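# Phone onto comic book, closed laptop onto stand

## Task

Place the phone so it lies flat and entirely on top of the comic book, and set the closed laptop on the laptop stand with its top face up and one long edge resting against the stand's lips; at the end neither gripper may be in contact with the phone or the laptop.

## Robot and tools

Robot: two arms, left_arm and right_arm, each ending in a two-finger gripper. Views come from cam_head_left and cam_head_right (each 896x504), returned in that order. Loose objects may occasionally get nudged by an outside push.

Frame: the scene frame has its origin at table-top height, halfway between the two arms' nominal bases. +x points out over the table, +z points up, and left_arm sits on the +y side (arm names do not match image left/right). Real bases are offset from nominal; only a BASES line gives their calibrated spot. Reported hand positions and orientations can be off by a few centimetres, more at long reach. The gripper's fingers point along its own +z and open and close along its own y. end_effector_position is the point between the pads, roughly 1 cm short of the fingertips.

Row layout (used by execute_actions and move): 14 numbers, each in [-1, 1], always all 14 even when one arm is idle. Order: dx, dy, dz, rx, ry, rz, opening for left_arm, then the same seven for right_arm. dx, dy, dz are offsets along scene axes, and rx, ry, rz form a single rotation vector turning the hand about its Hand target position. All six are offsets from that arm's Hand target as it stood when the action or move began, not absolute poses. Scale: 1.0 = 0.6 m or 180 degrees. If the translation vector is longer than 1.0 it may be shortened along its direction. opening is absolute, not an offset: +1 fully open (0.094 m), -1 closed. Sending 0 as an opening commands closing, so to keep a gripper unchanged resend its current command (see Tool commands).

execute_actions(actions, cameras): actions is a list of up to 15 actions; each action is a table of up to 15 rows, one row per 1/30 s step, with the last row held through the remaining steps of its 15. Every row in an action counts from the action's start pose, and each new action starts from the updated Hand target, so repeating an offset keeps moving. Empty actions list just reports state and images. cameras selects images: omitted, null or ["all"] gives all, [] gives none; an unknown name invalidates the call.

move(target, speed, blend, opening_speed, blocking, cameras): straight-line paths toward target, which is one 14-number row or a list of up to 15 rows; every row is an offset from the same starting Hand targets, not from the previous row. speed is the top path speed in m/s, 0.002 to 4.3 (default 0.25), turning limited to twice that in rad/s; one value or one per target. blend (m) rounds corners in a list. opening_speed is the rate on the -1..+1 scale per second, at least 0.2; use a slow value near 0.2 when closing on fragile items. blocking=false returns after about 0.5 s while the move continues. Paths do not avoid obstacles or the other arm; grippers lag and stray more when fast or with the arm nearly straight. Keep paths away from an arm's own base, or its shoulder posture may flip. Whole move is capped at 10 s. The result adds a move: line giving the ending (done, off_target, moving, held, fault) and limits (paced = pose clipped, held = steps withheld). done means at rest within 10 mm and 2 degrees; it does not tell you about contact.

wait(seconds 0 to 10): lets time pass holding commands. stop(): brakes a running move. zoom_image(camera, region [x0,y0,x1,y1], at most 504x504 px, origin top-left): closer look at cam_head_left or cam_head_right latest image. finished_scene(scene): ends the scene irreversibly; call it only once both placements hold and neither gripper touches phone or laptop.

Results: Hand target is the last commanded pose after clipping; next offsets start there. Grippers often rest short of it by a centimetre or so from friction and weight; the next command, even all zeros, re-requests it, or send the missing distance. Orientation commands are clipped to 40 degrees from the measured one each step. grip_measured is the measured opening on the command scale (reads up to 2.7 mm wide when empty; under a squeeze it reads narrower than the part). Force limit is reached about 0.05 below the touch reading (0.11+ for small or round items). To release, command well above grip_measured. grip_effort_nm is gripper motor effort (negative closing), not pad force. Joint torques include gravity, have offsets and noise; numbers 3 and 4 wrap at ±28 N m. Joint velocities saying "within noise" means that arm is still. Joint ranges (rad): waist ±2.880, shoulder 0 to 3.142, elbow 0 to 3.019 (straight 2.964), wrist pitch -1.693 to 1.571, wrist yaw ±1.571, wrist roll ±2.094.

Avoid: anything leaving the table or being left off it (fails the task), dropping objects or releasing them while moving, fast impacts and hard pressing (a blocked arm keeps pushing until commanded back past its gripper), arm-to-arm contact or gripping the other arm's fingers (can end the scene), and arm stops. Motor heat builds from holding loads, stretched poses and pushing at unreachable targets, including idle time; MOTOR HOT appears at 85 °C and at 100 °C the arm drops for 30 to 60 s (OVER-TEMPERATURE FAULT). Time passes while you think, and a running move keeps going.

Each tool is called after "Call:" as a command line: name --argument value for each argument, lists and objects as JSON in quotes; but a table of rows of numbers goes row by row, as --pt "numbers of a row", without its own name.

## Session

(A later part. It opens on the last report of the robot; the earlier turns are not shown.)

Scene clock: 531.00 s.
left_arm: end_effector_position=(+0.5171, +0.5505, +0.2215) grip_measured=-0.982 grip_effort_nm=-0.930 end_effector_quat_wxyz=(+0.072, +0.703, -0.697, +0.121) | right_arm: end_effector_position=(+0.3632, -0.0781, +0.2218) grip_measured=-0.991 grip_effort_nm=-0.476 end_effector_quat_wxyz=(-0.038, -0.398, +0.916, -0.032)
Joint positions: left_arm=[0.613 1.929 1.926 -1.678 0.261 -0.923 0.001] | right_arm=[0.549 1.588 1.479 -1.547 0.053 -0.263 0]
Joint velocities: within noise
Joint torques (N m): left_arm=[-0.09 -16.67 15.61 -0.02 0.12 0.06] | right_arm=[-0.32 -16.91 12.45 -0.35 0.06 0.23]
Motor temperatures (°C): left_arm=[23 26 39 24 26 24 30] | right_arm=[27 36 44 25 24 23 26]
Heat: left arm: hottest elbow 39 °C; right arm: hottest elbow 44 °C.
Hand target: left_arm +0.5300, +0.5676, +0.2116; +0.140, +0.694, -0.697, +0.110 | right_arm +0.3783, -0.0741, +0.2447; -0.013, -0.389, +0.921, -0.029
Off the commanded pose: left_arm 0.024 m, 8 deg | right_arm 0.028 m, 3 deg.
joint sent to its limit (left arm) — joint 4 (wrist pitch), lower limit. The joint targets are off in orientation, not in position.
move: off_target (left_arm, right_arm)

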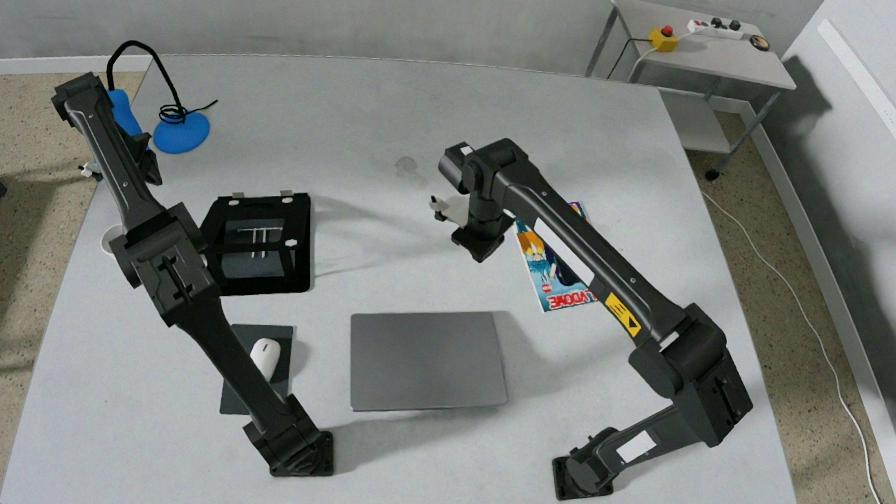

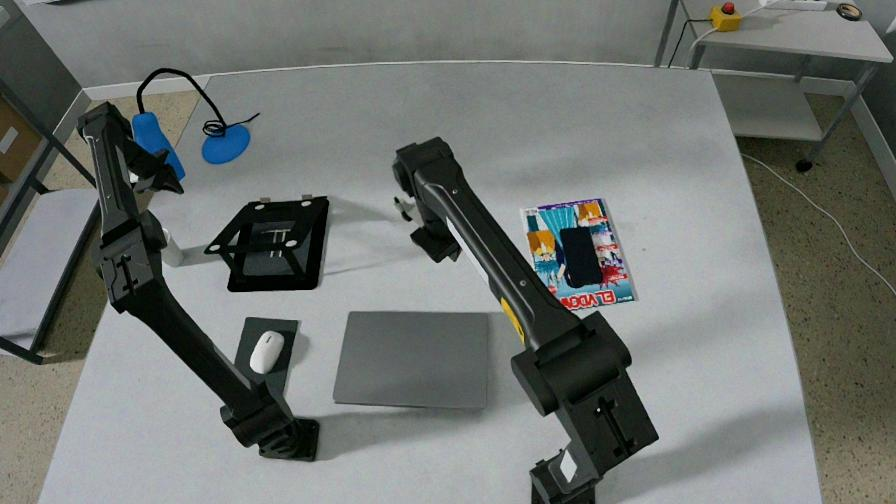

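Call:
move --pt "-0.02 -0.1 0.1 0.02 -0.025 -0.12 -1 -0.05 -0.3 0.0 0 0 -0.25 -1" --pt "-0.035 -0.33 0.0 0.078 -0.099 -0.493 -1 -0.1 -0.35 0.0 0 0 -0.25 -1" --speed 0.25 --blend 0.04

Call:
zoom_image --camera "cam_head_left" --region '[180, 160, 340, 310]'

Call:
zoom_image --camera "cam_head_right" --region '[190, 160, 350, 310]'

Scene clock: 550.67 s.
left_arm: end_effector_position=(+0.5098, +0.3748, +0.2027) grip_measured=-0.982 grip_effort_nm=-0.940 end_effector_quat_wxyz=(-0.014, -0.009, +1.000, -0.004) | right_arm: end_effector_position=(+0.3260, -0.2785, +0.2442) grip_measured=-0.991 grip_effort_nm=-0.471 end_effector_quat_wxyz=(-0.019, -0.010, +1.000, -0.021)
Joint positions: left_arm=[0.241 1.668 1.53 -1.463 0.001 0.251 0.001] | right_arm=[0.101 1.298 1.236 -1.551 0.038 0.087 0]
Joint velocities: within noise
Joint torques (N m): left_arm=[-2.02 -19.78 9.54 0.57 -0.12 0.11] | right_arm=[-0.44 -12.92 7.27 -0.24 0.09 0.09]
Motor temperatures (°C): left_arm=[23 27 39 24 26 24 30] | right_arm=[27 36 45 25 24 23 26]
Heat: left arm: hottest elbow 39 °C; right arm: hottest elbow 45 °C.
Hand target: left_arm +0.5091, +0.3696, +0.2116; -0.001, +0.000, +1.000, +0.001 | right_arm +0.3183, -0.2841, +0.2447; -0.023, -0.008, +0.999, -0.022
Off the commanded pose: left_arm 0.010 m, 2 deg | right_arm 0.009 m, 1 deg.
move: done

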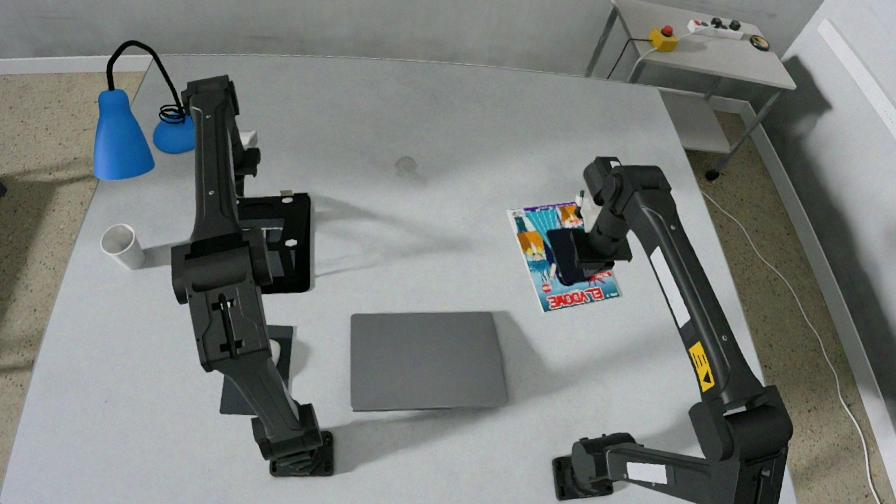

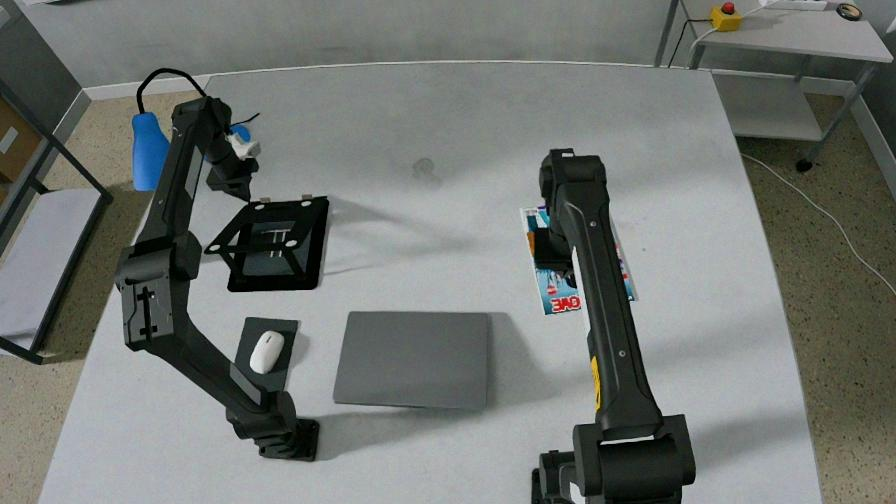

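Scaled by 3.150.

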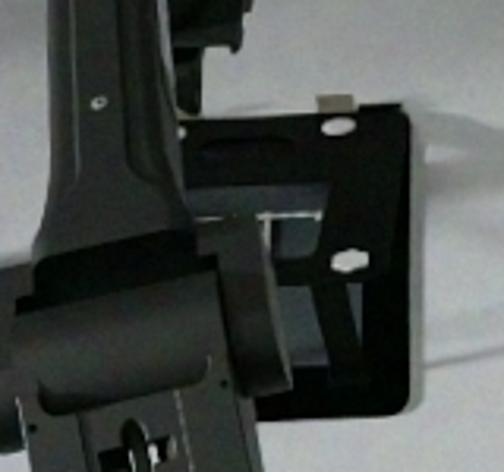

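Scaled by 3.150.

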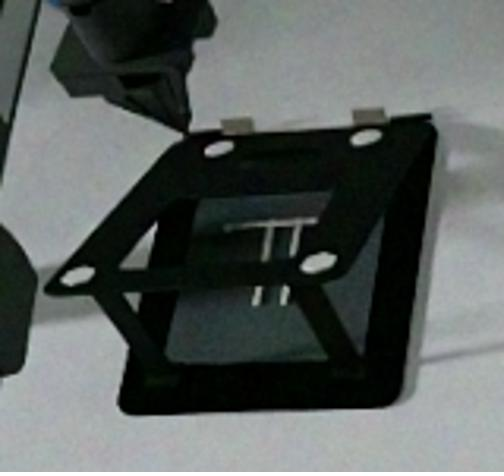

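Call:
move --pt "-0.015 -0.005 -0.2 0 0 0 -1 0 0 0 0 0 0 -1" --pt "-0.015 -0.005 -0.283 0 0 0 -1 0 0 0 0 0 0 -1" --speed '[0.15,0.06]'

Call:
zoom_image --camera "cam_head_left" --region '[180, 160, 340, 310]'

Call:
zoom_image --camera "cam_head_right" --region '[190, 160, 350, 310]'

Scene clock: 559.67 s.
left_arm: end_effector_position=(+0.4997, +0.3720, +0.0485) grip_measured=-0.982 grip_effort_nm=-0.935 end_effector_quat_wxyz=(+0.001, -0.009, +1.000, +0.000) | right_arm: end_effector_position=(+0.3260, -0.2785, +0.2442) grip_measured=-0.991 grip_effort_nm=-0.476 end_effector_quat_wxyz=(-0.019, -0.010, +1.000, -0.021)
Joint positions: left_arm=[0.241 1.755 1.216 -1.03 0.001 0.252 0.001] | right_arm=[0.101 1.298 1.236 -1.551 0.038 0.087 0]
Joint velocities: within noise
Joint torques (N m): left_arm=[-2.37 -16.79 7.97 0.66 -0.09 0.09] | right_arm=[-0.32 -12.98 7.25 -0.24 0.09 0.09]
Motor temperatures (°C): left_arm=[23 28 38 24 26 24 30] | right_arm=[27 35 42 25 24 23 26]
Heat: left arm: hottest elbow 38 °C; right arm: hottest elbow 42 °C.
Hand target: left_arm +0.5001, +0.3667, +0.0419; -0.001, +0.000, +1.000, +0.001 | right_arm +0.3183, -0.2841, +0.2447; -0.023, -0.008, +0.999, -0.022
Off the commanded pose: left_arm 0.009 m, 1 deg | right_arm 0.009 m, 1 deg.
move: done

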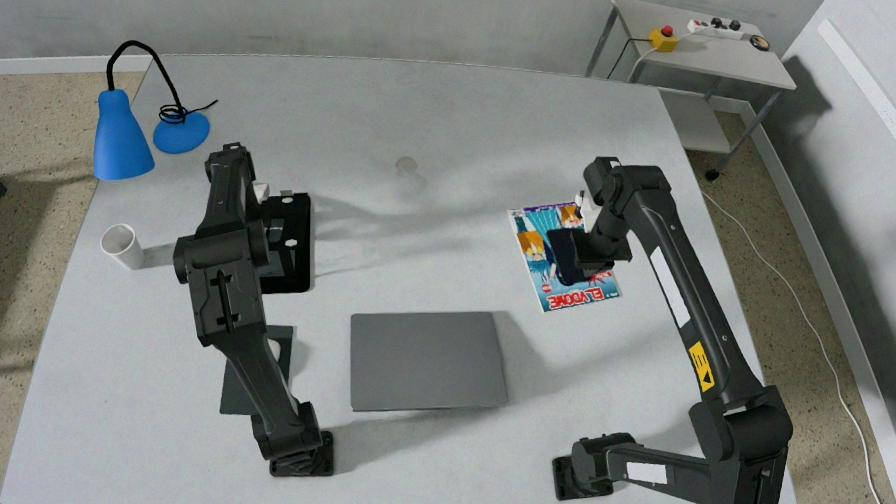

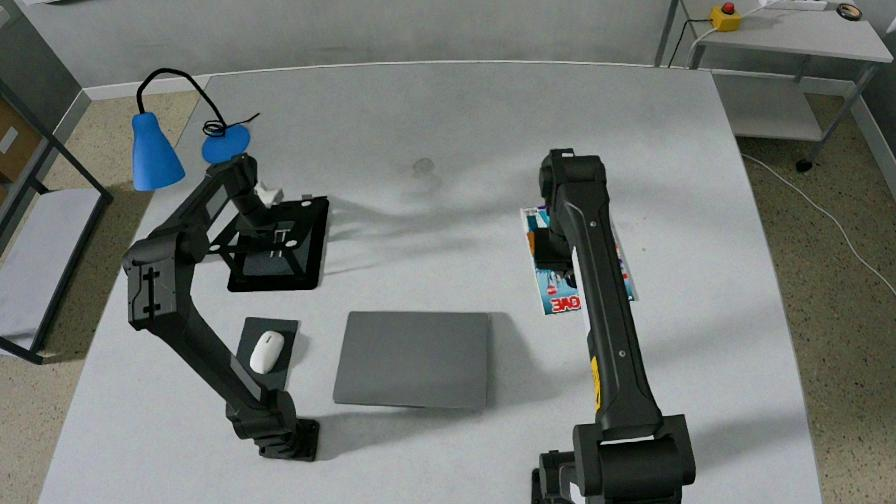

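Scaled by 3.150.

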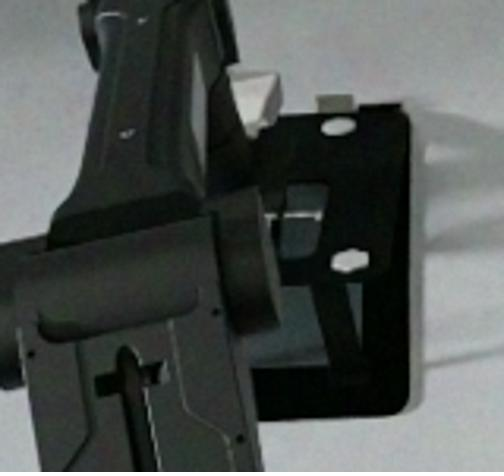

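Scaled by 3.150.

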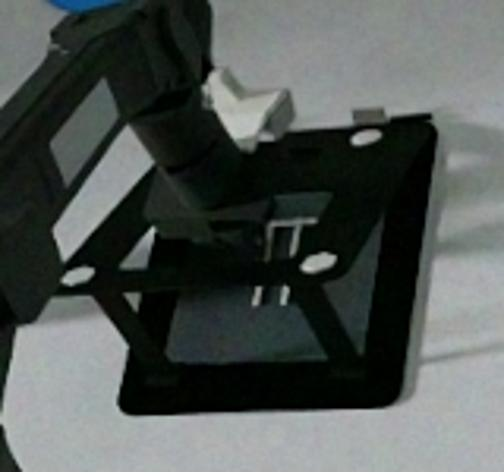

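Call:
move --pt "0 -0.08 -0.0 0 0 0 -1 0 0 0 0 0 0 -1" --pt "0 -0.2 -0.0 0 0 0 -1 0 0 0 0 0 0 -1" --speed '[0.04,0.06]'

Call:
zoom_image --camera "cam_head_left" --region '[180, 160, 340, 310]'

Call:
zoom_image --camera "cam_head_right" --region '[190, 160, 350, 310]'

Scene clock: 569.00 s.
left_arm: end_effector_position=(+0.5012, +0.2624, +0.0377) grip_measured=-0.982 grip_effort_nm=-0.935 end_effector_quat_wxyz=(-0.009, -0.009, +1.000, +0.003) | right_arm: end_effector_position=(+0.3260, -0.2785, +0.2442) grip_measured=-0.991 grip_effort_nm=-0.476 end_effector_quat_wxyz=(-0.019, -0.010, +1.000, -0.021)
Joint positions: left_arm=[0.012 1.747 1.171 -1.013 -0.006 0.023 0.001] | right_arm=[0.101 1.298 1.236 -1.551 0.038 0.087 0]
Joint velocities: within noise
Joint torques (N m): left_arm=[-3.9 -17.73 7.46 0.75 0.22 -0.11] | right_arm=[-0.38 -12.86 7.23 -0.27 0.1 0.1]
Motor temperatures (°C): left_arm=[23 28 37 24 26 24 30] | right_arm=[27 35 40 25 24 23 26]
Heat: left arm: hottest elbow 37 °C; right arm: hottest elbow 40 °C.
Hand target: left_arm +0.5002, +0.2467, +0.0419; -0.001, +0.000, +1.000, +0.001 | right_arm +0.3183, -0.2841, +0.2447; -0.023, -0.008, +0.999, -0.022
Off the commanded pose: left_arm 0.016 m, 1 deg | right_arm 0.009 m, 1 deg.
move: off_target (left_arm)

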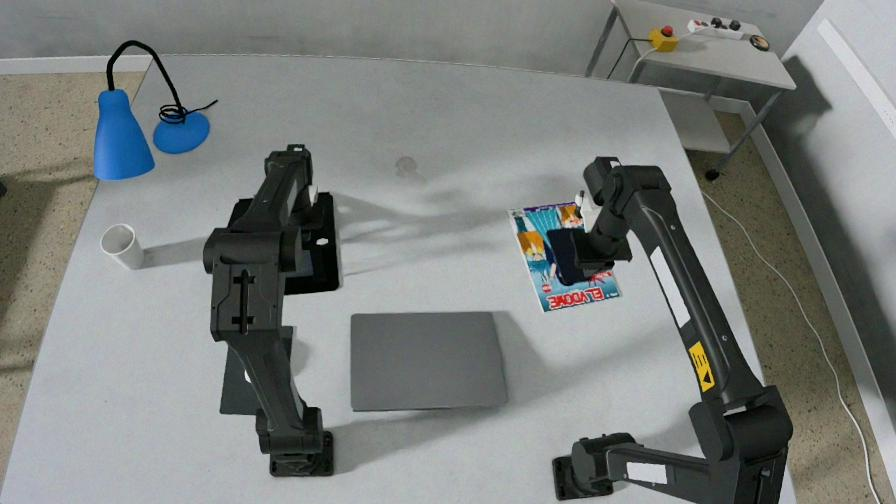

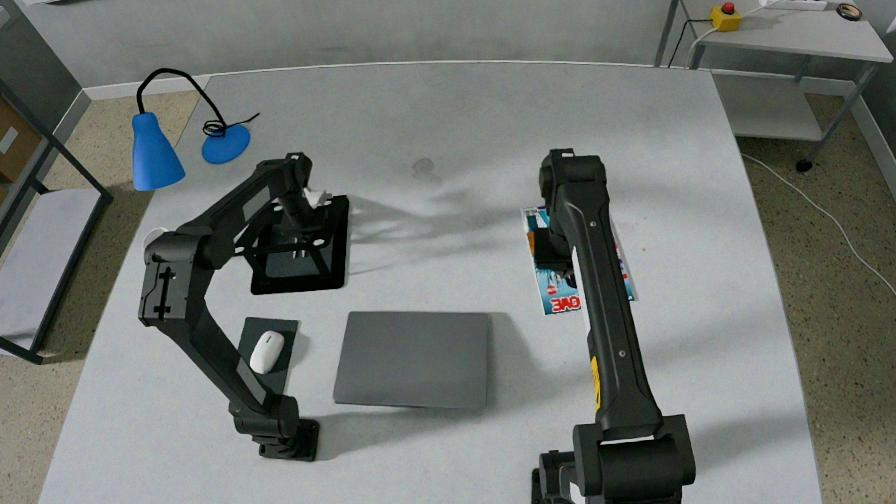

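Scaled by 3.150.

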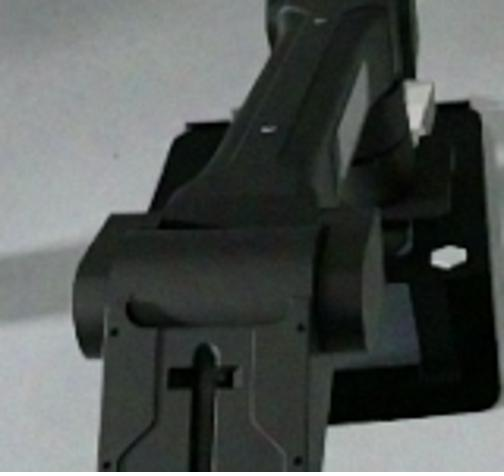

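Scaled by 3.150.

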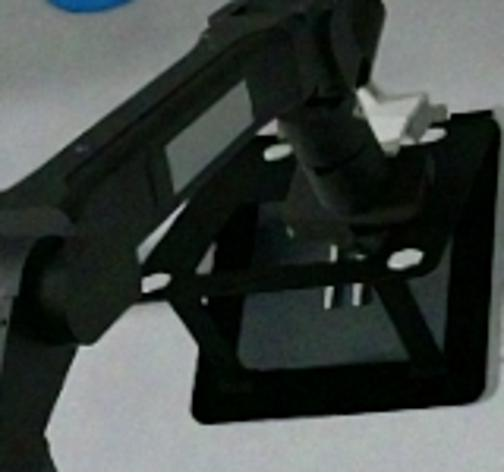

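Call:
move --target '[0,-0.29,0,0,0,0,-1,0,0,0,0,0,0,-1]' --speed 0.07

Call:
zoom_image --camera "cam_head_left" --region '[260, 160, 420, 310]'

Call:
zoom_image --camera "cam_head_right" --region '[270, 160, 430, 310]'

Scene clock: 575.57 s.
left_arm: end_effector_position=(+0.4835, +0.0960, +0.0364) grip_measured=-0.982 grip_effort_nm=-0.940 end_effector_quat_wxyz=(-0.012, -0.010, +1.000, +0.007) | right_arm: end_effector_position=(+0.3260, -0.2785, +0.2442) grip_measured=-0.991 grip_effort_nm=-0.471 end_effector_quat_wxyz=(-0.019, -0.010, +1.000, -0.021)
Joint positions: left_arm=[-0.343 1.765 1.193 -1.026 -0.006 -0.335 0.001] | right_arm=[0.101 1.298 1.236 -1.551 0.038 0.087 0]
Joint velocities: within noise
Joint torques (N m): left_arm=[-4.13 -14.62 14.09 0.21 0.21 -0.12] | right_arm=[-0.44 -12.86 7.27 -0.27 0.09 0.1]
Motor temperatures (°C): left_arm=[23 28 36 24 26 24 30] | right_arm=[27 35 39 25 24 23 26]
Heat: left arm: hottest elbow 36 °C; right arm: hottest elbow 39 °C.
Hand target: left_arm +0.5001, +0.0727, +0.0418; -0.001, +0.000, +1.000, +0.001 | right_arm +0.3183, -0.2841, +0.2447; -0.023, -0.008, +0.999, -0.022
Off the commanded pose: left_arm 0.029 m, 2 deg | right_arm 0.009 m, 1 deg.
move: off_target (left_arm)

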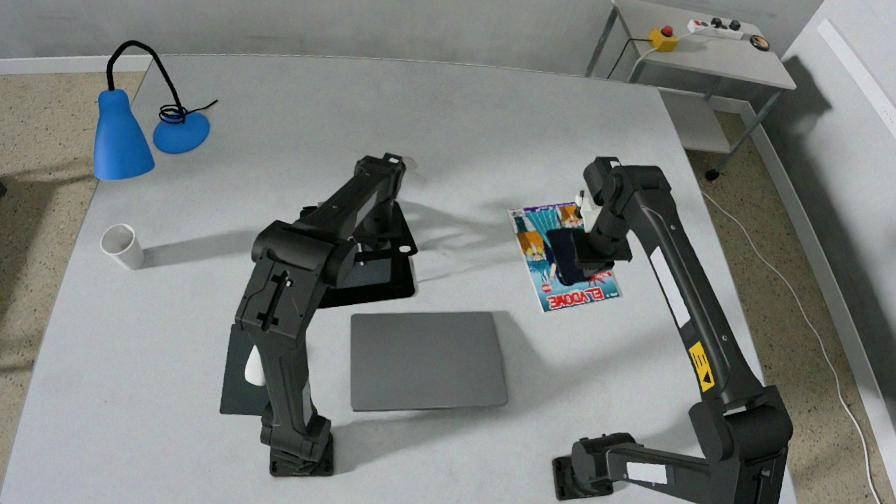

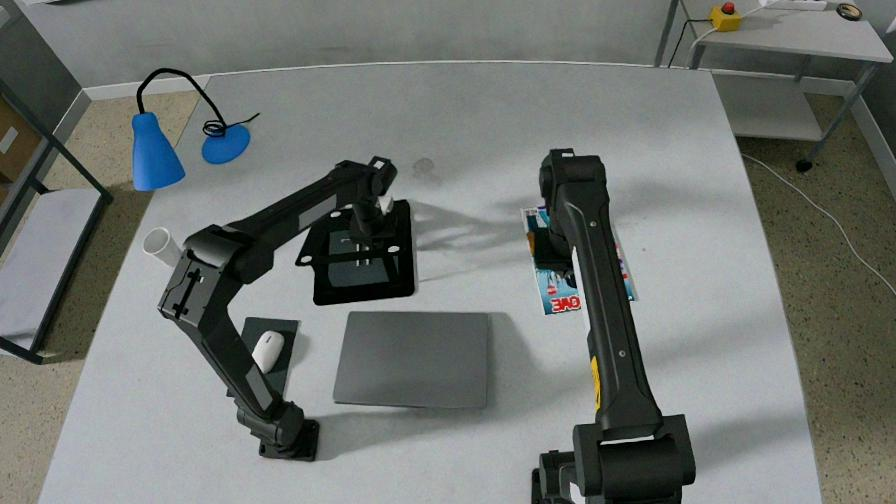

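Scaled by 3.150.

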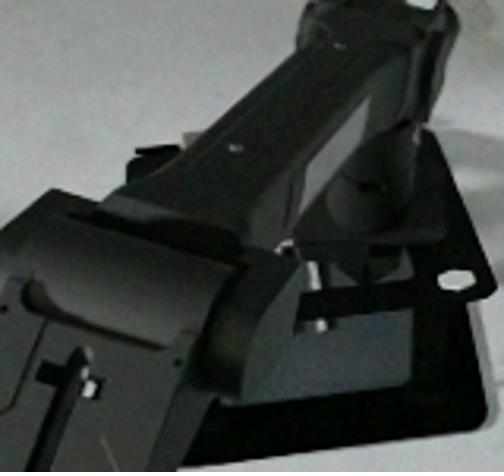

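Scaled by 3.150.

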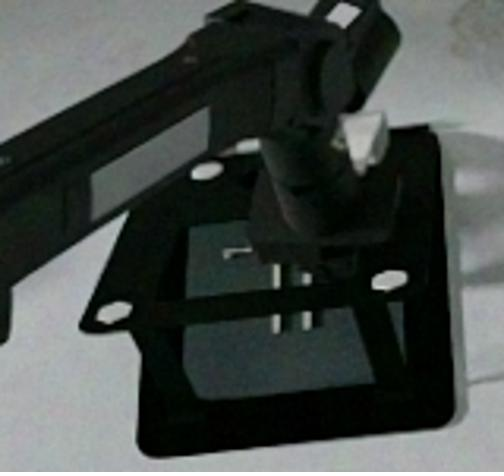

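Call:
move --pt "0 0.07 0.0 0 0 0 -1 0 0 0 0 0 0 -1" --pt "0 0.07 0.35 0 0 0 -1 0 0 0 0 0 0 -1" --pt "-0.3 0.3 0.35 0 0 0 -1 0 0 0 0 0 0 -1" --speed '[0.08,0.2,0.25]' --blend '[0,0.05,0]'

Call:
zoom_image --camera "cam_head_left" --region '[290, 170, 430, 310]'

Call:
zoom_image --camera "cam_head_right" --region '[290, 170, 430, 310]'

Scene clock: 582.43 s.
left_arm: end_effector_position=(+0.3259, +0.2488, +0.2541) grip_measured=-0.982 grip_effort_nm=-0.940 end_effector_quat_wxyz=(+0.006, +0.003, +1.000, +0.002) | right_arm: end_effector_position=(+0.3260, -0.2785, +0.2442) grip_measured=-0.991 grip_effort_nm=-0.476 end_effector_quat_wxyz=(-0.019, -0.010, +1.000, -0.021)
Joint positions: left_arm=[-0.009 1.099 1.102 -1.561 -0.004 0.026 0.001] | right_arm=[0.101 1.298 1.236 -1.551 0.038 0.087 0]
Joint velocities: within noise
Joint torques (N m): left_arm=[-0.56 -7.71 9.61 0.16 0.04 0.1] | right_arm=[-0.38 -12.86 7.27 -0.25 0.1 0.1]
Motor temperatures (°C): left_arm=[23 28 36 24 26 23 30] | right_arm=[27 35 39 25 24 23 26]
Heat: left arm: hottest elbow 36 °C; right arm: hottest elbow 39 °C.
Hand target: left_arm +0.3200, +0.2528, +0.2519; -0.001, +0.000, +1.000, +0.001 | right_arm +0.3183, -0.2841, +0.2447; -0.023, -0.008, +0.999, -0.022
Off the commanded pose: left_arm 0.007 m, 1 deg | right_arm 0.009 m, 1 deg.
move: done

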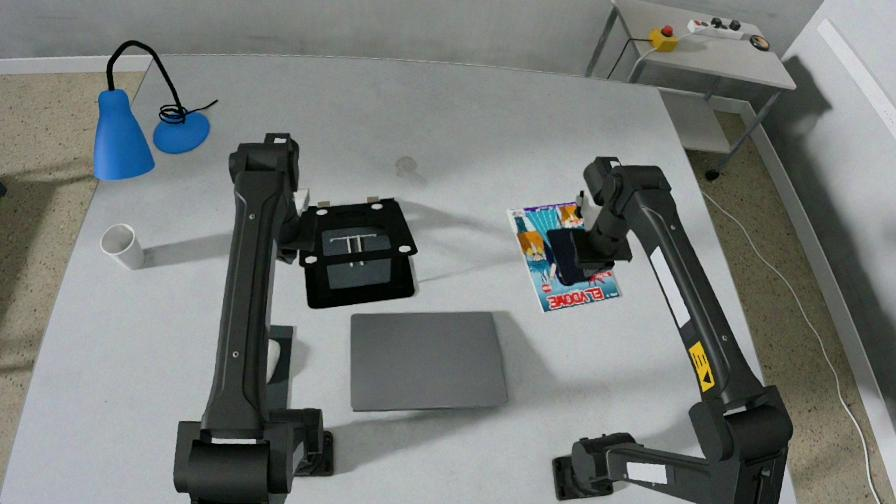

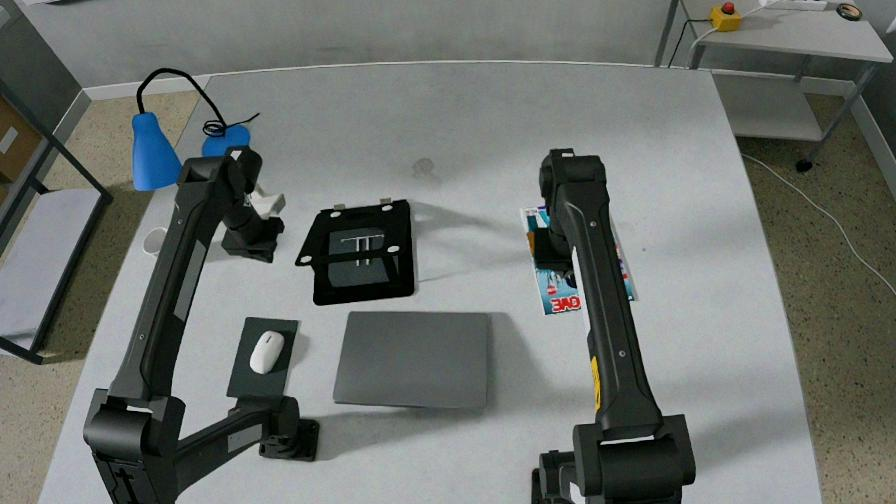

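Scaled by 3.600.

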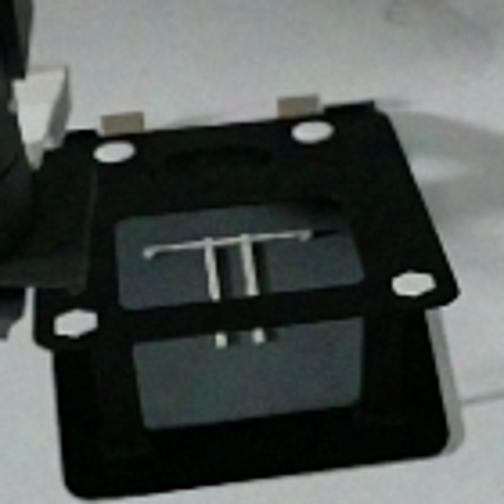

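Scaled by 3.600.

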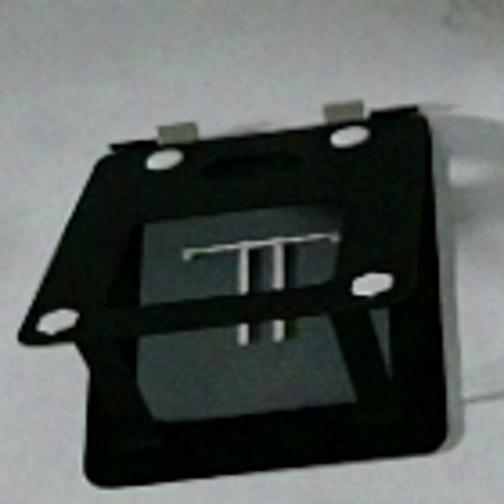

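Call:
move --pt "-0.163 -0.063 -0.3 -0.083 0.003 0.0205 -1 -0.112 0.08 -0.29 0.097 -0.0147 0.0155 -1" --speed 0.2

Call:
zoom_image --camera "cam_head_left" --region '[300, 290, 580, 450]'

Call:
zoom_image --camera "cam_head_right" --region '[280, 290, 560, 450]'

Scene clock: 618.07 s.
left_arm: end_effector_position=(+0.2219, +0.2126, +0.0735) grip_measured=-0.982 grip_effort_nm=-0.935 end_effector_quat_wxyz=(-0.012, -0.025, +0.991, -0.128) | right_arm: end_effector_position=(+0.2533, -0.2357, +0.0742) grip_measured=-0.991 grip_effort_nm=-0.466 end_effector_quat_wxyz=(+0.001, -0.032, +0.991, +0.129)
Joint positions: left_arm=[0.043 0.936 0.497 -1.17 0.255 0.027 0.001] | right_arm=[0.101 1.218 0.682 -1.013 -0.257 0.045 0]
Joint velocities: within noise
Joint torques (N m): left_arm=[-0.56 -4.78 8.51 0.8 0.26 0.02] | right_arm=[0.26 -8.7 6.37 0.57 -0.19 0.07]
Motor temperatures (°C): left_arm=[23 26 35 24 26 23 30] | right_arm=[26 34 36 25 24 23 26]
Heat: left arm: hottest elbow 35 °C; right arm: hottest elbow 36 °C.
Hand target: left_arm +0.2222, +0.2149, +0.0718; -0.006, -0.032, +0.991, -0.129 | right_arm +0.2510, -0.2361, +0.0707; +0.002, -0.035, +0.991, +0.130
Off the commanded pose: left_arm 0.003 m, 1 deg | right_arm 0.004 m, 0 deg.
move: done

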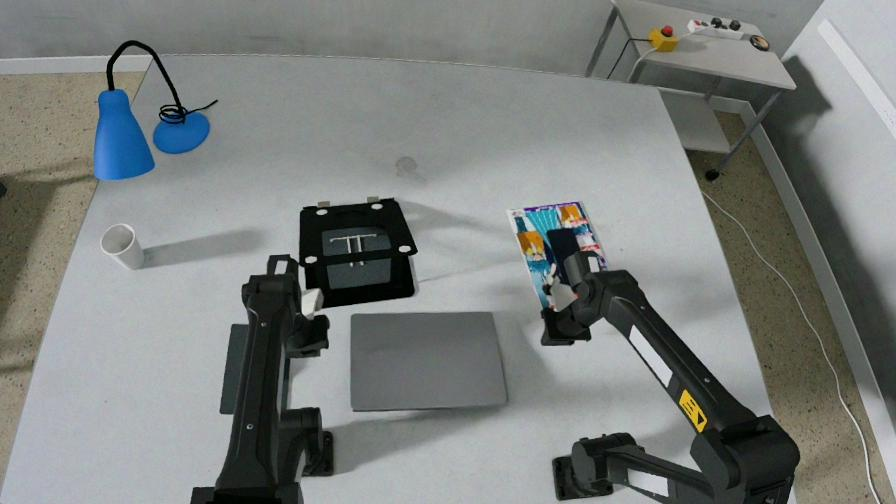

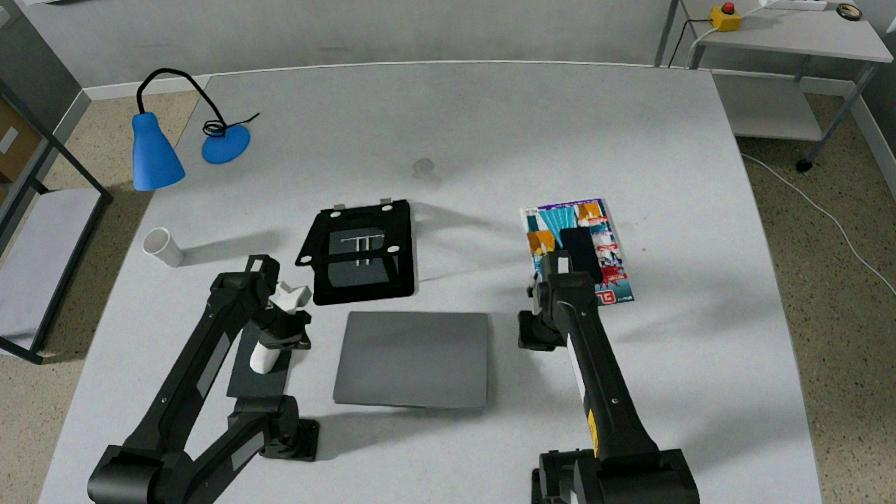

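Scaled by 1.800.

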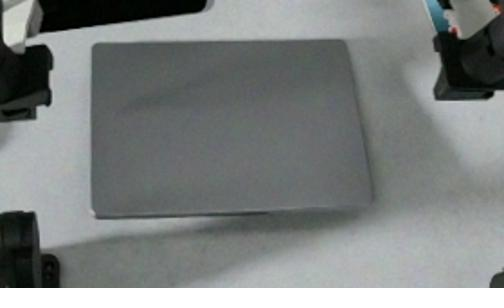

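Scaled by 1.800.

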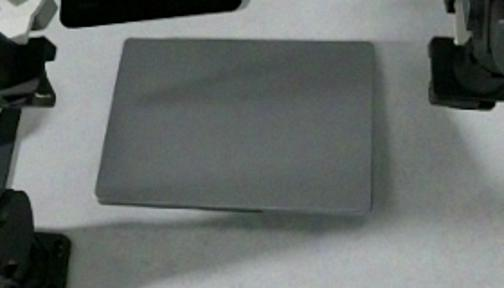

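Call:
move --pt "0 0 -0.097 0 0 0 -1 0 0.0 -0.095 0 0 0 -1" --pt "0 -0.06 -0.097 0 0 0 -1 0 0.08 -0.095 0 0 0 -1" --speed '[0.1,0.06]'

Call:
zoom_image --camera "cam_head_left" --region '[300, 290, 580, 450]'

Call:
zoom_image --camera "cam_head_right" --region '[280, 290, 560, 450]'

Scene clock: 624.80 s.
left_arm: end_effector_position=(+0.2252, +0.1818, +0.0176) grip_measured=-0.982 grip_effort_nm=-0.930 end_effector_quat_wxyz=(-0.003, -0.035, +0.991, -0.129) | right_arm: end_effector_position=(+0.2499, -0.1918, +0.0180) grip_measured=-0.991 grip_effort_nm=-0.471 end_effector_quat_wxyz=(+0.005, -0.033, +0.991, +0.131)
Joint positions: left_arm=[-0.113 1.049 0.386 -0.883 0.258 -0.157 0.001] | right_arm=[0.252 1.337 0.599 -0.763 -0.253 0.2 0]
Joint velocities: within noise
Joint torques (N m): left_arm=[-2.37 -4.07 7.34 0.77 0.21 -0.02] | right_arm=[1.38 -7.77 6.53 0.65 -0.04 0.2]
Motor temperatures (°C): left_arm=[23 26 35 24 26 23 30] | right_arm=[26 34 36 25 24 23 26]
Heat: left arm: hottest elbow 35 °C; right arm: hottest elbow 36 °C.
Hand target: left_arm +0.2222, +0.1789, +0.0136; -0.006, -0.032, +0.991, -0.129 | right_arm +0.2511, -0.1882, +0.0137; +0.002, -0.035, +0.991, +0.129
Off the commanded pose: left_arm 0.006 m, 0 deg | right_arm 0.006 m, 0 deg.
move: done

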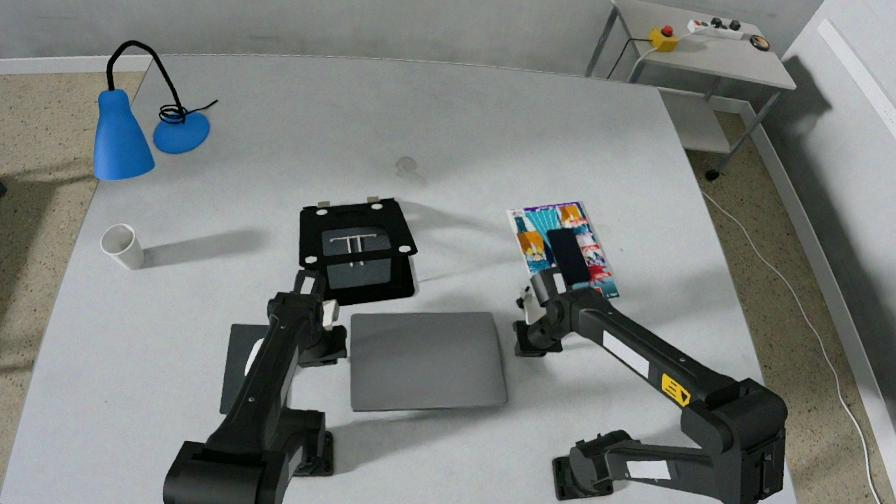

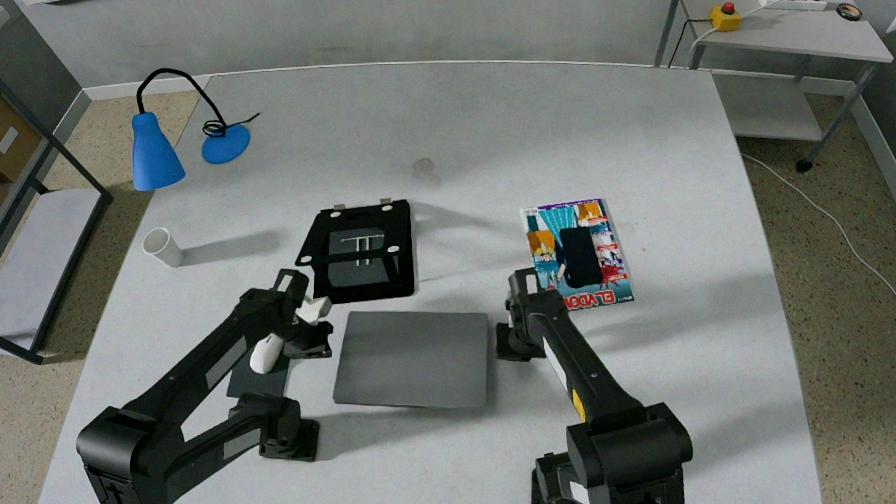

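Scaled by 1.800.

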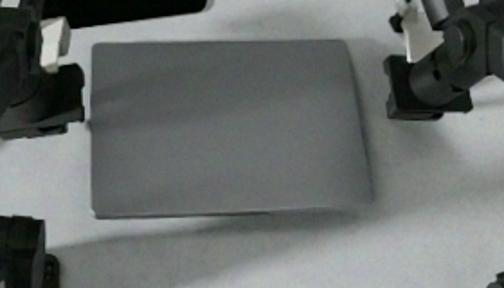

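Scaled by 1.800.

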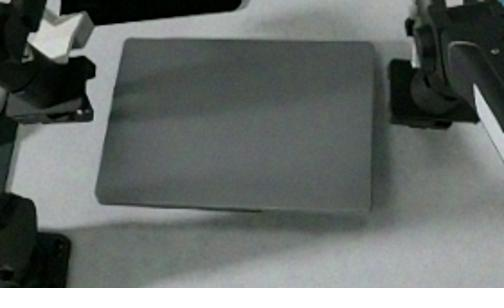

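Call:
move --pt "0 -0.02 -0.008 0 0 0 -1 0 0.03 -0.008 0 0 0 -1" --pt "0 -0.09 -0.008 0 0 0 -1 0 0.12 -0.008 0 0 0 -1" --speed '[0.05,0.05]'

Call:
zoom_image --camera "cam_head_left" --region '[300, 290, 580, 450]'

Call:
zoom_image --camera "cam_head_right" --region '[280, 290, 560, 450]'

Scene clock: 630.20 s.
left_arm: end_effector_position=(+0.2219, +0.1535, +0.0097) grip_measured=-0.982 grip_effort_nm=-0.935 end_effector_quat_wxyz=(-0.001, -0.048, +0.994, -0.098) | right_arm: end_effector_position=(+0.2423, -0.1497, +0.0110) grip_measured=-0.991 grip_effort_nm=-0.466 end_effector_quat_wxyz=(+0.007, -0.020, +0.994, +0.111)
Joint positions: left_arm=[-0.312 1.068 0.379 -0.82 0.186 -0.386 0.001] | right_arm=[0.421 1.365 0.606 -0.709 -0.198 0.396 0]
Joint velocities: within noise
Joint torques (N m): left_arm=[-6.95 -3.6 8.77 1.7 2.42 -0.4] | right_arm=[4.78 -5.42 9.43 1.1 -1.22 0.41]
Motor temperatures (°C): left_arm=[23 26 35 24 27 23 30] | right_arm=[26 34 37 25 24 23 26]
Heat: left arm: hottest elbow 35 °C; right arm: hottest elbow 37 °C.
Hand target: left_arm +0.2222, +0.1249, +0.0089; -0.006, -0.032, +0.991, -0.129 | right_arm +0.2510, -0.1163, +0.0088; +0.002, -0.035, +0.991, +0.129
Off the commanded pose: left_arm 0.029 m, 4 deg | right_arm 0.035 m, 3 deg.
move: off_target (left_arm, right_arm)

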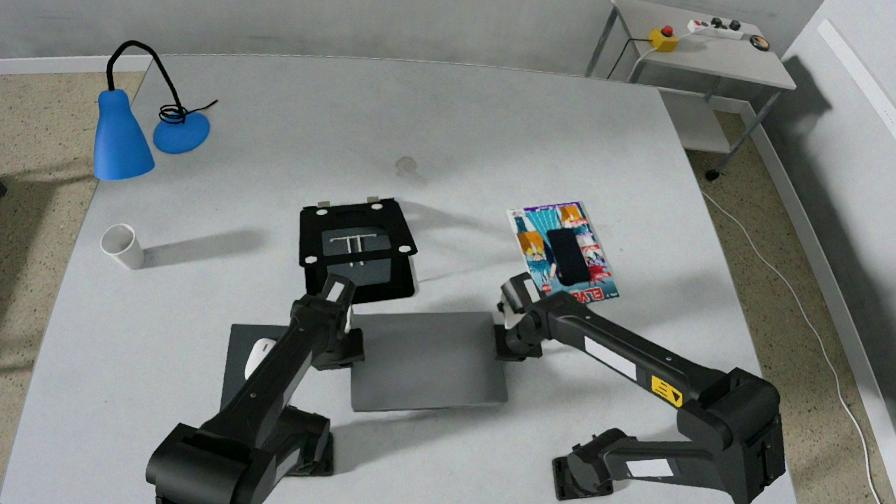

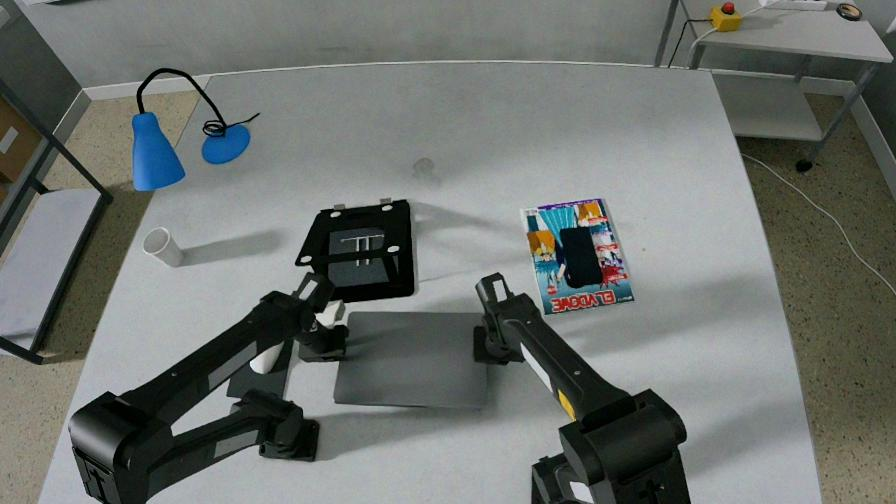

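Scaled by 1.800.

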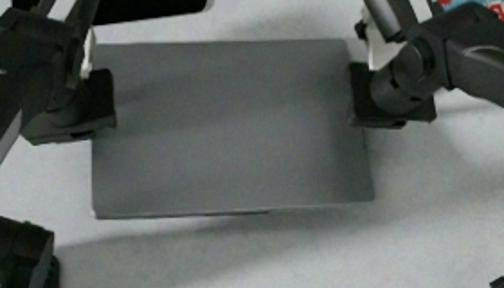

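Scaled by 1.800.

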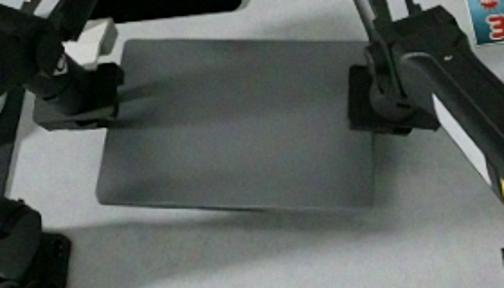

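Call:
move --pt "0 -0.045 0 -0.02 0 0 -1 0 0.05 0 0.02 0 0 -1" --pt "0 -0.045 0.1 -0.02 0 0 -1 0 0.05 0.1 0.02 0 0 -1" --speed '[0.05,0.05]'

Call:
zoom_image --camera "cam_head_left" --region '[300, 270, 580, 430]'

Call:
zoom_image --camera "cam_head_right" --region '[280, 270, 560, 430]'

Scene clock: 637.40 s.
left_arm: end_effector_position=(+0.1786, +0.1449, +0.0265) grip_measured=-0.983 grip_effort_nm=-0.916 end_effector_quat_wxyz=(-0.062, -0.053, +0.992, -0.098) | right_arm: end_effector_position=(+0.2105, -0.1540, +0.0206) grip_measured=-0.992 grip_effort_nm=-0.442 end_effector_quat_wxyz=(-0.052, -0.003, +0.995, +0.089)
Joint positions: left_arm=[-0.389 0.974 0.379 -1.011 0.229 -0.462 0.001] | right_arm=[0.449 1.337 0.617 -0.867 -0.205 0.447 0]
Joint velocities: within noise
Joint torques (N m): left_arm=[-5.48 -5.95 18.3 1.29 2.92 -0.25] | right_arm=[5.77 -12.51 14.23 0.85 -2.92 0.37]
Motor temperatures (°C): left_arm=[23 26 35 24 32 24 30] | right_arm=[27 34 37 25 27 23 26]
Heat: left arm: hottest elbow 35 °C; right arm: hottest elbow 37 °C.
Hand target: left_arm +0.2223, +0.0979, +0.0689; -0.006, -0.032, +0.987, -0.160 | right_arm +0.2510, -0.0862, +0.0690; +0.003, -0.035, +0.986, +0.161
Off the commanded pose: left_arm 0.077 m, 10 deg | right_arm 0.092 m, 11 deg.
move: off_target (left_arm, right_arm)

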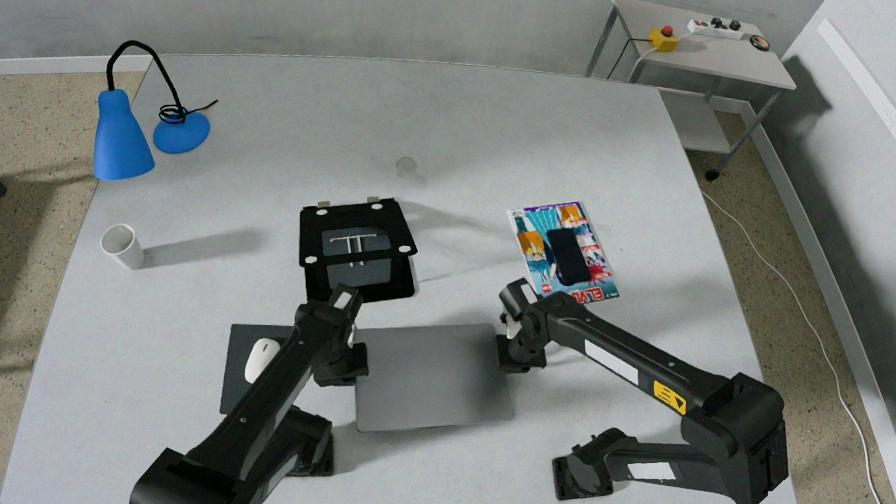

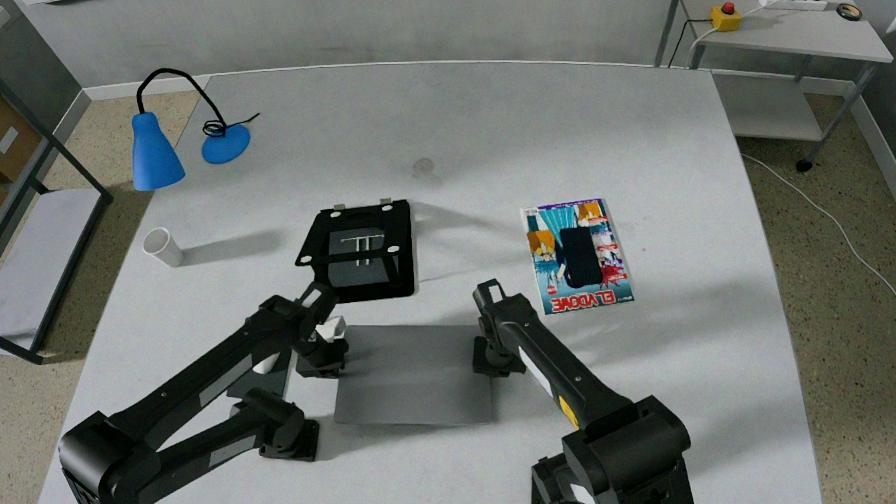

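Scaled by 1.800.

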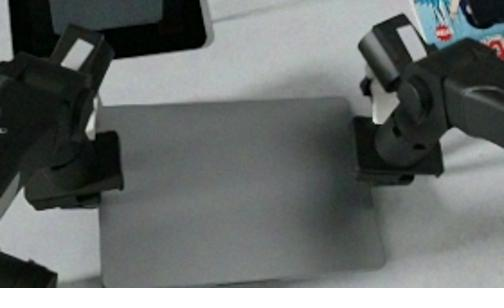

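Scaled by 1.800.

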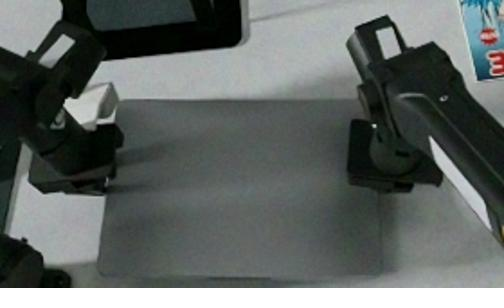

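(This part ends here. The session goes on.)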